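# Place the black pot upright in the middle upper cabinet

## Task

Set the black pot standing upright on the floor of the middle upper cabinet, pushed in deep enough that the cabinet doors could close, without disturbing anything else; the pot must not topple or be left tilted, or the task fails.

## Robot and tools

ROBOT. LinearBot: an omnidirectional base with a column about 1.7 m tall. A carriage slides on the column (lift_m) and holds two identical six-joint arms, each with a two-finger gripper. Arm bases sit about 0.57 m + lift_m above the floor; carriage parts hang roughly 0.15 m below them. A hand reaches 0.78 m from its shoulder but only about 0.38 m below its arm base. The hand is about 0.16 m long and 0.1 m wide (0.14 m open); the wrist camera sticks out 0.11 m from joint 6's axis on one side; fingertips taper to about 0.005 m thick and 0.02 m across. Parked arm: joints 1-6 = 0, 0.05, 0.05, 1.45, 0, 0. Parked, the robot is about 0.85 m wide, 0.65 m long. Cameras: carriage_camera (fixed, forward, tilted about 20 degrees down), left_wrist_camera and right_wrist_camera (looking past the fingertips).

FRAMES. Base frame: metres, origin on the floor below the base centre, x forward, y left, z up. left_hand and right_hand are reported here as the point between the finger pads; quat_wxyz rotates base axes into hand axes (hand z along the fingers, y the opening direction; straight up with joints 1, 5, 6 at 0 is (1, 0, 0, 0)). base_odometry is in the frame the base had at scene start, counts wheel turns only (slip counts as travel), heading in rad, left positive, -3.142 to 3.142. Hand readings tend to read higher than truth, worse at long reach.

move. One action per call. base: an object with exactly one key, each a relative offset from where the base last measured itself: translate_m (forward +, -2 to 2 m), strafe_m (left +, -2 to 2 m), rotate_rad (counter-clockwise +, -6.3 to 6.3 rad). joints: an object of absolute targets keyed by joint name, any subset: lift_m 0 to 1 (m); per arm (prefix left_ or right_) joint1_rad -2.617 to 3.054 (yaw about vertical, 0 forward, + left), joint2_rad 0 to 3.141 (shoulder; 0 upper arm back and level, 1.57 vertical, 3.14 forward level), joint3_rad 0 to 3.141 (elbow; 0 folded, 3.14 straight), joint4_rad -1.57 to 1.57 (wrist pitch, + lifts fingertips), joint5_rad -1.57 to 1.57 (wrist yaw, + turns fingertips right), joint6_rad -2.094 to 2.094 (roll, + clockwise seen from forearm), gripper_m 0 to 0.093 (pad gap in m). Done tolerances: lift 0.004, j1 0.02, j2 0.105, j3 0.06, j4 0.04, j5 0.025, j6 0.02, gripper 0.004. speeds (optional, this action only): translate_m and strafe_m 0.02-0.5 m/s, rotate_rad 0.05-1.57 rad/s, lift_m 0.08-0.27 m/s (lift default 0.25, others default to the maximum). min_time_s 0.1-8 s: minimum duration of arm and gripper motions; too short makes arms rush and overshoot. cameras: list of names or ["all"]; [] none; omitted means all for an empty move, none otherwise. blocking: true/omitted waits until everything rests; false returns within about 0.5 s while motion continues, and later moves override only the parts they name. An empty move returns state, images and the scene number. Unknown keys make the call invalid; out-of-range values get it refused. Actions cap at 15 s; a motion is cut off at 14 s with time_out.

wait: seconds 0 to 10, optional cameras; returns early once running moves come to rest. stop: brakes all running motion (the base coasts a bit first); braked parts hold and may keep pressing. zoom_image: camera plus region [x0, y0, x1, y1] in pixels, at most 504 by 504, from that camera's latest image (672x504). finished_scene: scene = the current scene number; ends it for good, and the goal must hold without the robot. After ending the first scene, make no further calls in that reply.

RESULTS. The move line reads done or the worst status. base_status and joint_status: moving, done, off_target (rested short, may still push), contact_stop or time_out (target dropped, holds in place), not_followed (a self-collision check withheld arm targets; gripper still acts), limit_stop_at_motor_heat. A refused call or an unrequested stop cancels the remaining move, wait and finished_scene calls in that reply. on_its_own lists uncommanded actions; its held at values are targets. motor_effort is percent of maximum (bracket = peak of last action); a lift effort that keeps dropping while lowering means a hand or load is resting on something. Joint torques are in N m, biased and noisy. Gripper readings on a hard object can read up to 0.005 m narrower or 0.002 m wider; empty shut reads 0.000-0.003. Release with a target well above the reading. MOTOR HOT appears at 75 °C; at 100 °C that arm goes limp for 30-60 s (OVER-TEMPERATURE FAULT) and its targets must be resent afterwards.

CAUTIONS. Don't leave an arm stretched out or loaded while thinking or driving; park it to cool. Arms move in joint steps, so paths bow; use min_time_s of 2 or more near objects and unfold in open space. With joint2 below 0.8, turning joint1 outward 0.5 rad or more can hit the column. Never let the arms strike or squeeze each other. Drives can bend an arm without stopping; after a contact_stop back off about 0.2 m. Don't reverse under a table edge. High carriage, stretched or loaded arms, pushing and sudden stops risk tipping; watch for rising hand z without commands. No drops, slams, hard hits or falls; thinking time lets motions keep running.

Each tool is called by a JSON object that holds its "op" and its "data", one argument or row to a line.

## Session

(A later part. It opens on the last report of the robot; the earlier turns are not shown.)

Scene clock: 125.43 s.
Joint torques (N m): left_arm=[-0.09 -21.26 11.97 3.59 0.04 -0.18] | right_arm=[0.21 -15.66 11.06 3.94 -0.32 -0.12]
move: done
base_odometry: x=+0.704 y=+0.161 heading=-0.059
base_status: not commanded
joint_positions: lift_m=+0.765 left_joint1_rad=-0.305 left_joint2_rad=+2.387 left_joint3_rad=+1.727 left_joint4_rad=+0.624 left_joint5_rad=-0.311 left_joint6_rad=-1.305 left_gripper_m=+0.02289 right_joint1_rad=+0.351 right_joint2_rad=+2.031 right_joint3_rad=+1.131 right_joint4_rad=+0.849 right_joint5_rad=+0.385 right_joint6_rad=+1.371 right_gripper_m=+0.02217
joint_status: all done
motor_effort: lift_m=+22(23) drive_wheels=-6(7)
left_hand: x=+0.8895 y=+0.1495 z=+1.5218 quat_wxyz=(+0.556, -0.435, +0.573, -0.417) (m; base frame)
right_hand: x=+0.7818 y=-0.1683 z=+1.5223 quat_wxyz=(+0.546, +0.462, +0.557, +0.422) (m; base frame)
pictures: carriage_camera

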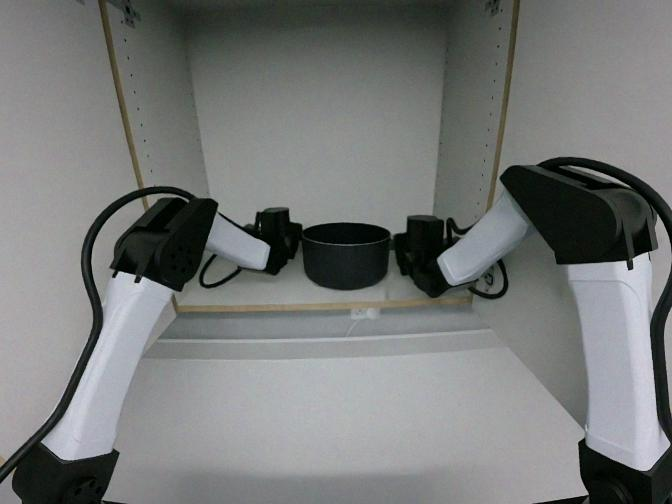

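{"op": "move", "data": {
  "joints": {"lift_m": 0.745},
  "speeds": {"lift_m": 0.08}
}}

{"op": "move", "data": {
  "joints": {"lift_m": 0.73},
  "speeds": {"lift_m": 0.08},
  "cameras": ["carriage_camera"]
}}

{"op": "zoom_image", "data": {
  "camera": "carriage_camera",
  "region": [200, 180, 480, 360]
}}

Scene clock: 126.73 s.
Joint torques (N m): left_arm=[-0.16 -21.26 11.08 3.1 0.06 -0.18] | right_arm=[0.29 -15.76 10.47 3.49 -0.33 0.14]
move: done
base_odometry: x=+0.704 y=+0.161 heading=-0.059
base_status: not commanded
joint_positions: lift_m=+0.745 left_joint1_rad=-0.304 left_joint2_rad=+2.387 left_joint3_rad=+1.737 left_joint4_rad=+0.668 left_joint5_rad=-0.311 left_joint6_rad=-1.305 left_gripper_m=+0.02289 right_joint1_rad=+0.350 right_joint2_rad=+2.031 right_joint3_rad=+1.139 right_joint4_rad=+0.889 right_joint5_rad=+0.385 right_joint6_rad=+1.352 right_gripper_m=+0.02217
joint_status: all done
on_its_own: left_joint4_rad moved +0.044 toward your old target +0.734; right_joint4_rad moved +0.040 toward your old target +1.035
motor_effort: lift_m=+22(23) drive_wheels=-5(7)
left_hand: x=+0.8906 y=+0.1497 z=+1.5169 quat_wxyz=(+0.567, -0.429, +0.555, -0.432) (m; base frame)
right_hand: x=+0.7834 y=-0.1684 z=+1.5153 quat_wxyz=(+0.559, +0.452, +0.545, +0.432) (m; base frame)
pictures: none

Scene clock: 127.30 s.
Joint torques (N m): left_arm=[-0.42 -21.22 10.02 2.72 0.06 -0.23] | right_arm=[0.32 -15.6 9.61 3.29 -0.32 0.37]
move: done
base_odometry: x=+0.704 y=+0.161 heading=-0.059
base_status: not commanded
joint_positions: lift_m=+0.730 left_joint1_rad=-0.301 left_joint2_rad=+2.387 left_joint3_rad=+1.747 left_joint4_rad=+0.699 left_joint5_rad=-0.308 left_joint6_rad=-1.300 left_gripper_m=+0.02253 right_joint1_rad=+0.349 right_joint2_rad=+2.030 right_joint3_rad=+1.152 right_joint4_rad=+0.910 right_joint5_rad=+0.383 right_joint6_rad=+1.329 right_gripper_m=+0.02217
joint_status: all done
motor_effort: lift_m=+21(21) drive_wheels=-6(7)
left_hand: x=+0.8917 y=+0.1508 z=+1.5145 quat_wxyz=(+0.576, -0.423, +0.542, -0.443) (m; base frame)
right_hand: x=+0.7851 y=-0.1678 z=+1.5119 quat_wxyz=(+0.570, +0.442, +0.539, +0.436) (m; base frame)
pictures: carriage_camera

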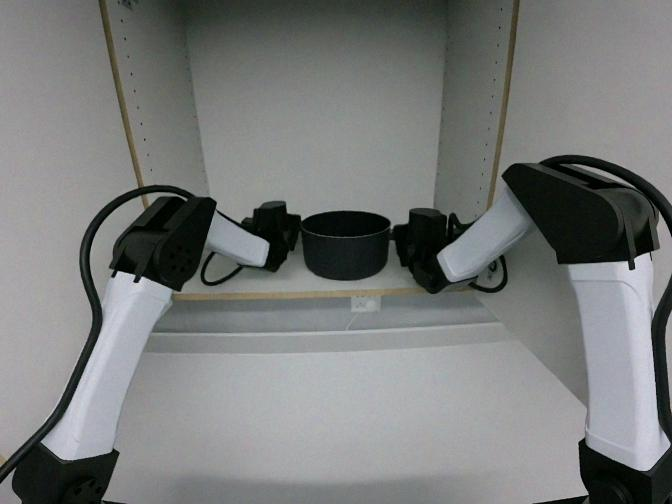

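Scaled by 1.800 from the camera's 672x504 image, which has a finer 960x720 frame.

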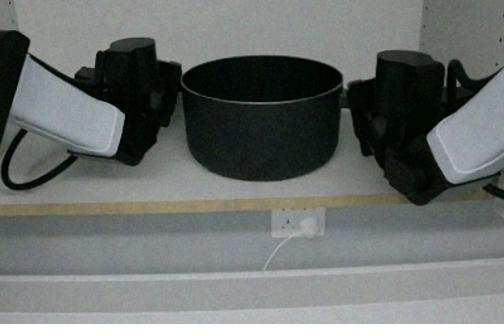

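{"op": "move", "data": {
  "joints": {"left_joint4_rad": 0.64, "right_joint4_rad": 0.878},
  "min_time_s": 1,
  "cameras": ["carriage_camera"]
}}

{"op": "zoom_image", "data": {
  "camera": "carriage_camera",
  "region": [200, 180, 480, 360]
}}

Scene clock: 129.43 s.
Joint torques (N m): left_arm=[-0.51 -21.23 9.68 1.87 0.05 -0.24] | right_arm=[0.31 -15.27 8.75 2 -0.33 0.27]
move: off_target
base_odometry: x=+0.704 y=+0.161 heading=-0.059
base_status: not commanded
joint_positions: lift_m=+0.730 left_joint1_rad=-0.301 left_joint2_rad=+2.387 left_joint3_rad=+1.751 left_joint4_rad=+0.681 left_joint5_rad=-0.308 left_joint6_rad=-1.300 left_gripper_m=+0.02248 right_joint1_rad=+0.349 right_joint2_rad=+2.026 right_joint3_rad=+1.162 right_joint4_rad=+0.871 right_joint5_rad=+0.382 right_joint6_rad=+1.336 right_gripper_m=+0.02217
joint_status: left_joint4_rad off_target (ended at +0.681, target +0.640); the others done
motor_effort: lift_m=+21(21) drive_wheels=-5(7)
left_hand: x=+0.8923 y=+0.1512 z=+1.5123 quat_wxyz=(+0.574, -0.424, +0.546, -0.439) (m; base frame)
right_hand: x=+0.7864 y=-0.1672 z=+1.5091 quat_wxyz=(+0.563, +0.446, +0.546, +0.431) (m; base frame)
pictures: carriage_camera

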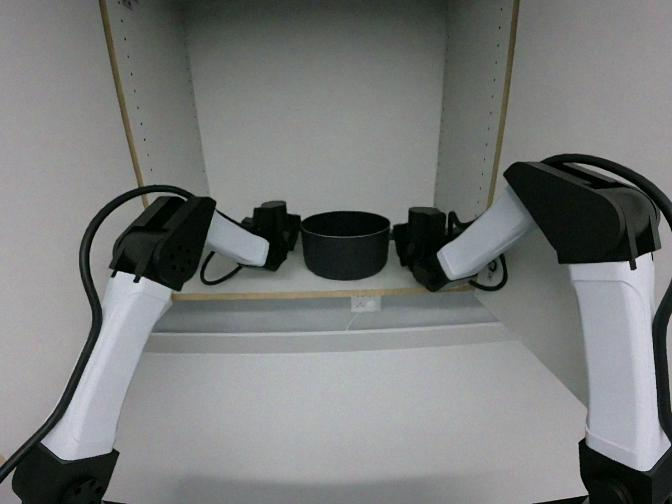

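Scaled by 1.800 from the camera's 672x504 image, which has a finer 960x720 frame.

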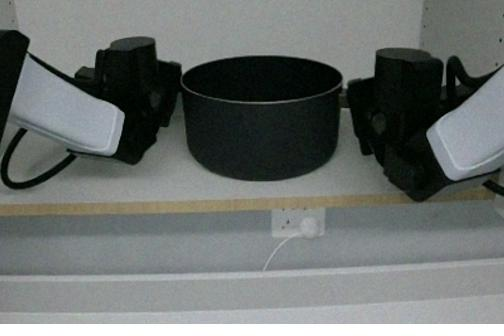

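{"op": "move", "data": {
  "joints": {"lift_m": 0.717, "left_joint4_rad": 0.63},
  "speeds": {"lift_m": 0.08},
  "cameras": ["carriage_camera"]
}}

{"op": "zoom_image", "data": {
  "camera": "carriage_camera",
  "region": [200, 180, 480, 360]
}}

Scene clock: 131.07 s.
Joint torques (N m): left_arm=[-0.7 -20.56 8.35 1.75 0 -0.23] | right_arm=[0.35 -13.07 7.84 2.25 -0.3 0.38]
move: off_target
base_odometry: x=+0.704 y=+0.161 heading=-0.059
base_status: not commanded
joint_positions: lift_m=+0.717 left_joint1_rad=-0.299 left_joint2_rad=+2.380 left_joint3_rad=+1.766 left_joint4_rad=+0.680 left_joint5_rad=-0.302 left_joint6_rad=-1.299 left_gripper_m=+0.02201 right_joint1_rad=+0.348 right_joint2_rad=+2.005 right_joint3_rad=+1.176 right_joint4_rad=+0.847 right_joint5_rad=+0.381 right_joint6_rad=+1.327 right_gripper_m=+0.02217
joint_status: left_joint4_rad off_target (ended at +0.680, target +0.630); the others done
motor_effort: lift_m=+20(21) drive_wheels=-5(6)
left_hand: x=+0.8931 y=+0.1512 z=+1.5108 quat_wxyz=(+0.577, -0.420, +0.540, -0.445) (m; base frame)
right_hand: x=+0.7864 y=-0.1676 z=+1.5087 quat_wxyz=(+0.567, +0.443, +0.544, +0.432) (m; base frame)
pictures: carriage_camera

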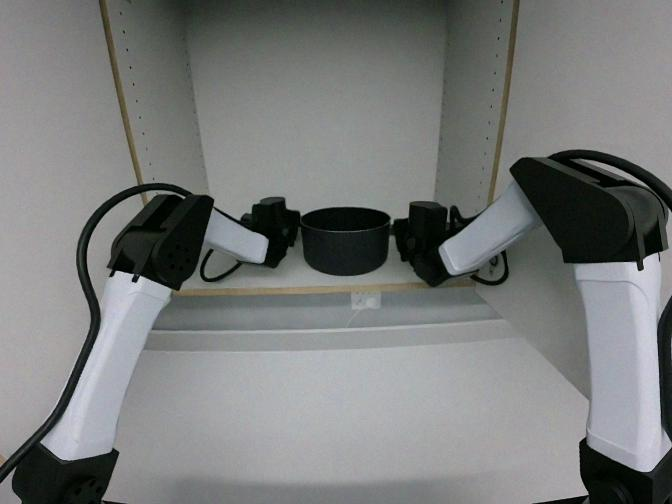

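Scaled by 1.800 from the camera's 672x504 image, which has a finer 960x720 frame.

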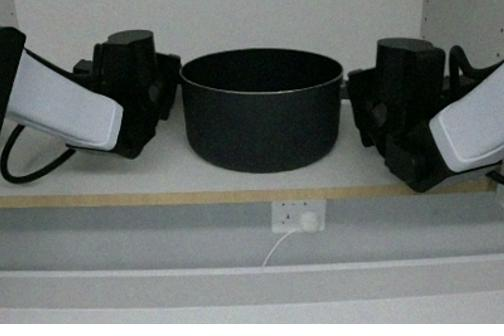

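{"op": "move", "data": {
  "joints": {"left_gripper_m": 0.06, "right_gripper_m": 0.06},
  "min_time_s": 2,
  "cameras": ["all"]
}}

Scene clock: 133.87 s.
Joint torques (N m): left_arm=[-0.69 -20.56 8.43 2.3 0.12 0.05] | right_arm=[0.39 -13.09 7.9 2.1 -0.16 0.05]
move: done
base_odometry: x=+0.704 y=+0.161 heading=-0.059
base_status: not commanded
joint_positions: lift_m=+0.717 left_joint1_rad=-0.299 left_joint2_rad=+2.380 left_joint3_rad=+1.766 left_joint4_rad=+0.634 left_joint5_rad=-0.316 left_joint6_rad=-1.324 left_gripper_m=+0.05988 right_joint1_rad=+0.348 right_joint2_rad=+2.005 right_joint3_rad=+1.176 right_joint4_rad=+0.860 right_joint5_rad=+0.370 right_joint6_rad=+1.358 right_gripper_m=+0.05991
joint_status: all done
on_its_own: left_joint4_rad moved -0.047 to your old target +0.630
motor_effort: lift_m=+20(20) drive_wheels=-6(7)
left_hand: x=+0.8935 y=+0.1536 z=+1.4996 quat_wxyz=(+0.565, -0.437, +0.547, -0.435) (m; base frame)
right_hand: x=+0.7864 y=-0.1656 z=+1.5116 quat_wxyz=(+0.560, +0.446, +0.535, +0.447) (m; base frame)
pictures: carriage_camera, left_wrist_camera, right_wrist_camera

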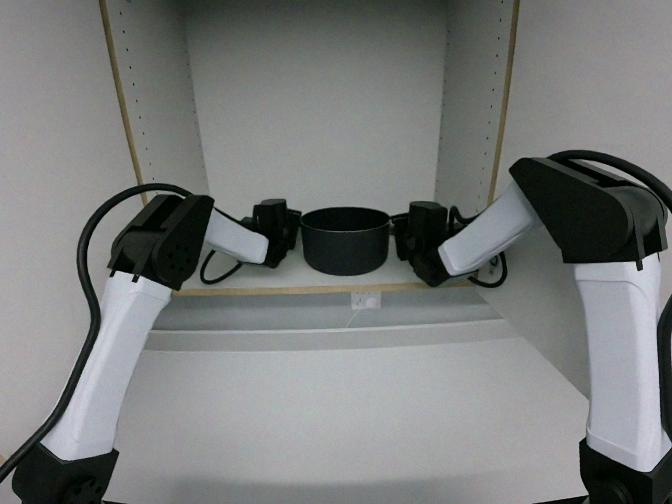

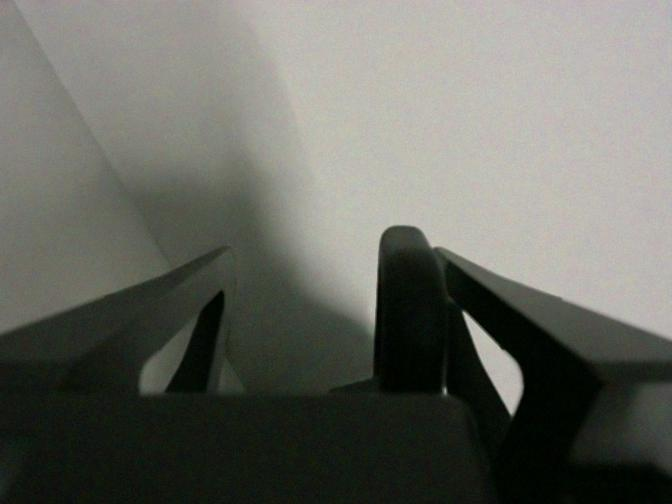

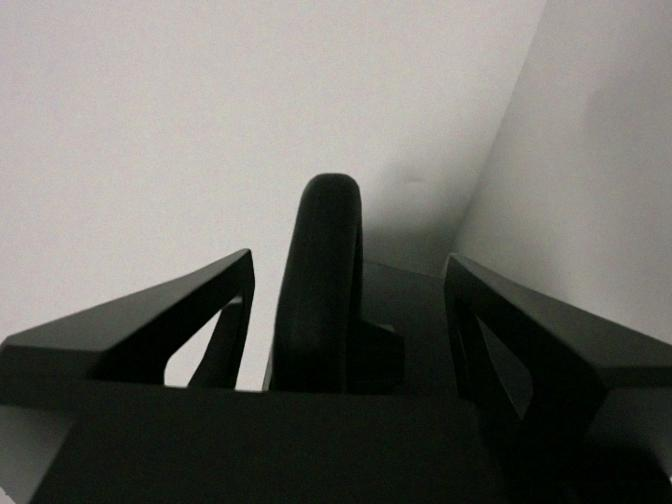

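{"op": "move", "data": {
  "joints": {"left_gripper_m": 0.09, "right_gripper_m": 0.09, "left_joint4_rad": 0.685},
  "min_time_s": 1.2,
  "cameras": ["all"]
}}

Scene clock: 136.27 s.
Joint torques (N m): left_arm=[-0.79 -20.55 8.35 2.66 0.13 0.05] | right_arm=[0.39 -13.09 7.79 2.11 -0.18 0.04]
move: done
base_odometry: x=+0.704 y=+0.161 heading=-0.059
base_status: not commanded
joint_positions: lift_m=+0.717 left_joint1_rad=-0.299 left_joint2_rad=+2.380 left_joint3_rad=+1.766 left_joint4_rad=+0.654 left_joint5_rad=-0.318 left_joint6_rad=-1.324 left_gripper_m=+0.08985 right_joint1_rad=+0.348 right_joint2_rad=+2.005 right_joint3_rad=+1.176 right_joint4_rad=+0.860 right_joint5_rad=+0.369 right_joint6_rad=+1.358 right_gripper_m=+0.08989
joint_status: all done
motor_effort: lift_m=+20(20) drive_wheels=-5(7)
left_hand: x=+0.8934 y=+0.1540 z=+1.5045 quat_wxyz=(+0.570, -0.435, +0.540, -0.441) (m; base frame)
right_hand: x=+0.7864 y=-0.1655 z=+1.5116 quat_wxyz=(+0.560, +0.446, +0.535, +0.448) (m; base frame)
pictures: carriage_camera, left_wrist_camera, right_wrist_camera

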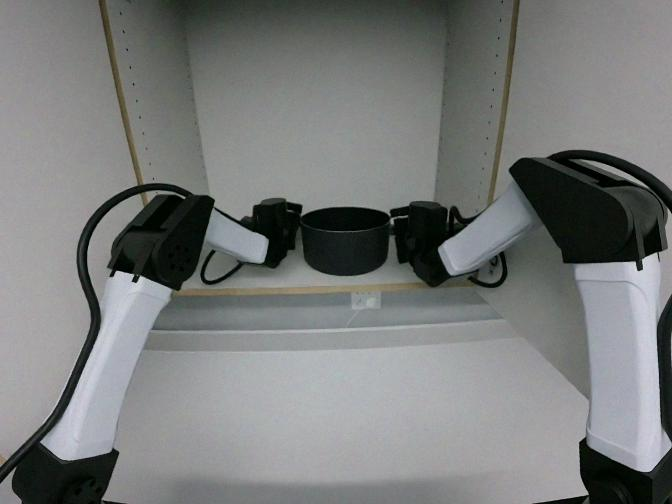

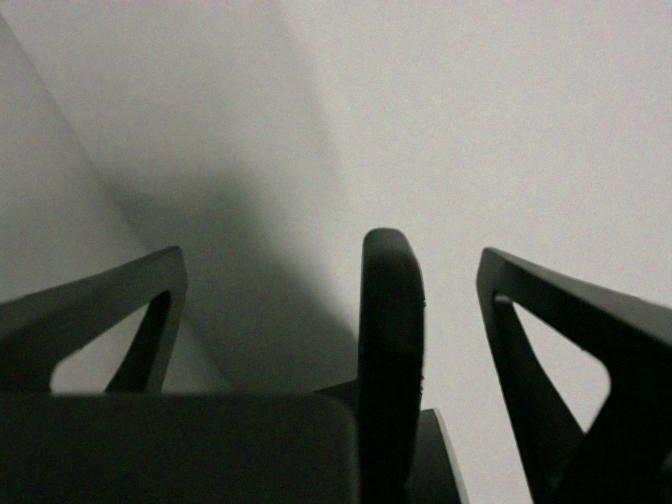

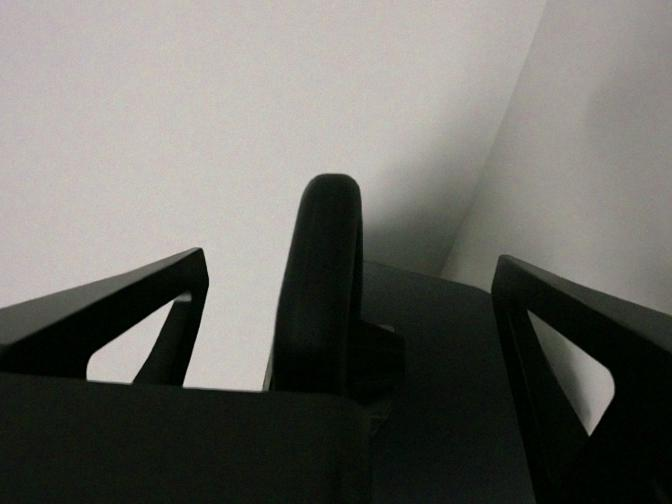

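{"op": "move", "data": {
  "base": {"translate_m": -0.25},
  "speeds": {"translate_m": 0.12},
  "cameras": ["carriage_camera"]
}}

{"op": "zoom_image", "data": {
  "camera": "carriage_camera",
  "region": [200, 180, 480, 360]
}}

Scene clock: 139.67 s.
Joint torques (N m): left_arm=[-0.39 -20.56 8.39 2.64 0.15 0.05] | right_arm=[0.2 -13.01 7.8 2.09 -0.16 0.03]
move: done
base_odometry: x=+0.454 y=+0.176 heading=-0.058
base_status: done
joint_positions: lift_m=+0.717 left_joint1_rad=-0.301 left_joint2_rad=+2.380 left_joint3_rad=+1.766 left_joint4_rad=+0.659 left_joint5_rad=-0.318 left_joint6_rad=-1.324 left_gripper_m=+0.08986 right_joint1_rad=+0.351 right_joint2_rad=+2.005 right_joint3_rad=+1.176 right_joint4_rad=+0.863 right_joint5_rad=+0.368 right_joint6_rad=+1.358 right_gripper_m=+0.08989
joint_status: not commanded
motor_effort: lift_m=+20(20) drive_wheels=-7(12)
left_hand: x=+0.8929 y=+0.1522 z=+1.5057 quat_wxyz=(+0.570, -0.434, +0.539, -0.443) (m; base frame)
right_hand: x=+0.7860 y=-0.1638 z=+1.5124 quat_wxyz=(+0.560, +0.445, +0.535, +0.450) (m; base frame)
pictures: carriage_camera

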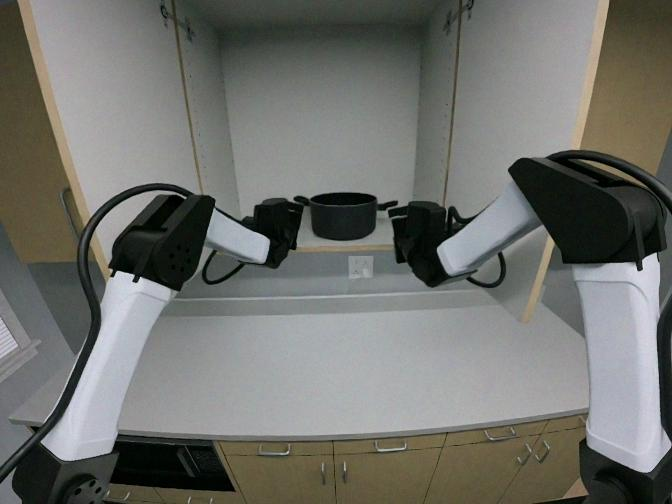

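Scaled by 1.800 from the camera's 672x504 image, which has a finer 960x720 frame.

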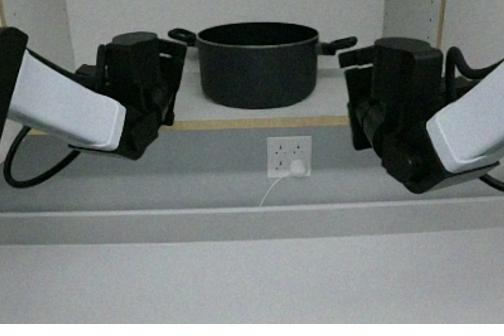

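{"op": "move", "data": {
  "base": {"translate_m": -0.3},
  "speeds": {"translate_m": 0.2},
  "cameras": ["carriage_camera"]
}}

{"op": "move", "data": {
  "joints": {"left_joint1_rad": 0, "left_joint2_rad": 0.05, "left_joint3_rad": 0.05, "left_joint4_rad": 1.45, "left_joint5_rad": 0, "left_joint6_rad": 0, "right_joint1_rad": 0, "right_joint2_rad": 0.05, "right_joint3_rad": 0.05, "right_joint4_rad": 1.45, "right_joint5_rad": 0, "right_joint6_rad": 0},
  "min_time_s": 3,
  "cameras": ["carriage_camera"]
}}

Scene clock: 143.30 s.
Joint torques (N m): left_arm=[-0.38 -20.49 8.39 2.6 0.16 0.05] | right_arm=[0.03 -12.96 7.71 2.07 -0.17 0.04]
move: done
base_odometry: x=+0.155 y=+0.193 heading=-0.057
base_status: done
joint_positions: lift_m=+0.717 left_joint1_rad=-0.302 left_joint2_rad=+2.380 left_joint3_rad=+1.766 left_joint4_rad=+0.661 left_joint5_rad=-0.318 left_joint6_rad=-1.324 left_gripper_m=+0.08986 right_joint1_rad=+0.352 right_joint2_rad=+2.005 right_joint3_rad=+1.176 right_joint4_rad=+0.865 right_joint5_rad=+0.367 right_joint6_rad=+1.358 right_gripper_m=+0.08989
joint_status: not commanded
motor_effort: lift_m=+20(20) drive_wheels=-7(11)
left_hand: x=+0.8928 y=+0.1517 z=+1.5062 quat_wxyz=(+0.570, -0.433, +0.538, -0.444) (m; base frame)
right_hand: x=+0.7858 y=-0.1631 z=+1.5127 quat_wxyz=(+0.560, +0.444, +0.535, +0.451) (m; base frame)
pictures: carriage_camera

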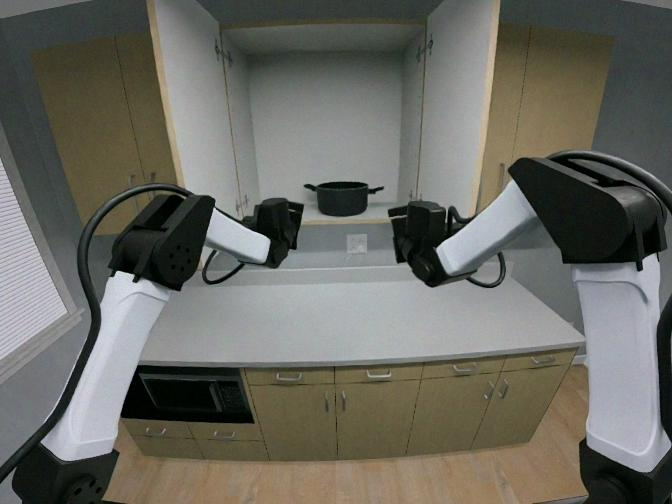

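Scene clock: 146.60 s.
Joint torques (N m): left_arm=[0.49 3.54 4.57 0.02 0.17 0.13] | right_arm=[-0.55 3.69 4.38 -0.15 -0.21 -0.17]
move: done
base_odometry: x=+0.155 y=+0.193 heading=-0.057
base_status: not commanded
joint_positions: lift_m=+0.717 left_joint1_rad=-0.006 left_joint2_rad=+0.055 left_joint3_rad=+0.054 left_joint4_rad=+1.434 left_joint5_rad=-0.013 left_joint6_rad=-0.013 left_gripper_m=+0.08987 right_joint1_rad=+0.006 right_joint2_rad=+0.055 right_joint3_rad=+0.058 right_joint4_rad=+1.440 right_joint5_rad=+0.016 right_joint6_rad=+0.014 right_gripper_m=+0.08990
joint_status: all done
motor_effort: lift_m=+20(20) drive_wheels=-6(7)
left_hand: x=+0.2581 y=+0.3055 z=+1.7250 quat_wxyz=(+0.998, -0.007, +0.069, -0.009) (m; base frame)
right_hand: x=+0.2557 y=-0.3060 z=+1.7262 quat_wxyz=(+0.998, +0.008, +0.064, +0.010) (m; base frame)
pictures: carriage_camera

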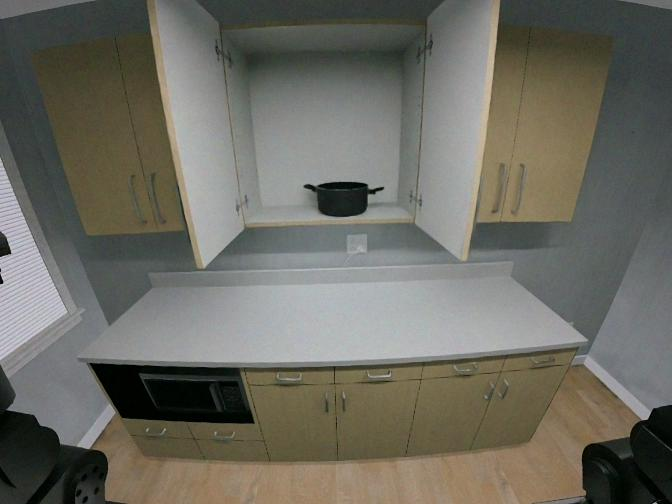

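{"op": "finished_scene", "data": {
  "scene": 1
}}

The scene is finished: the task was done.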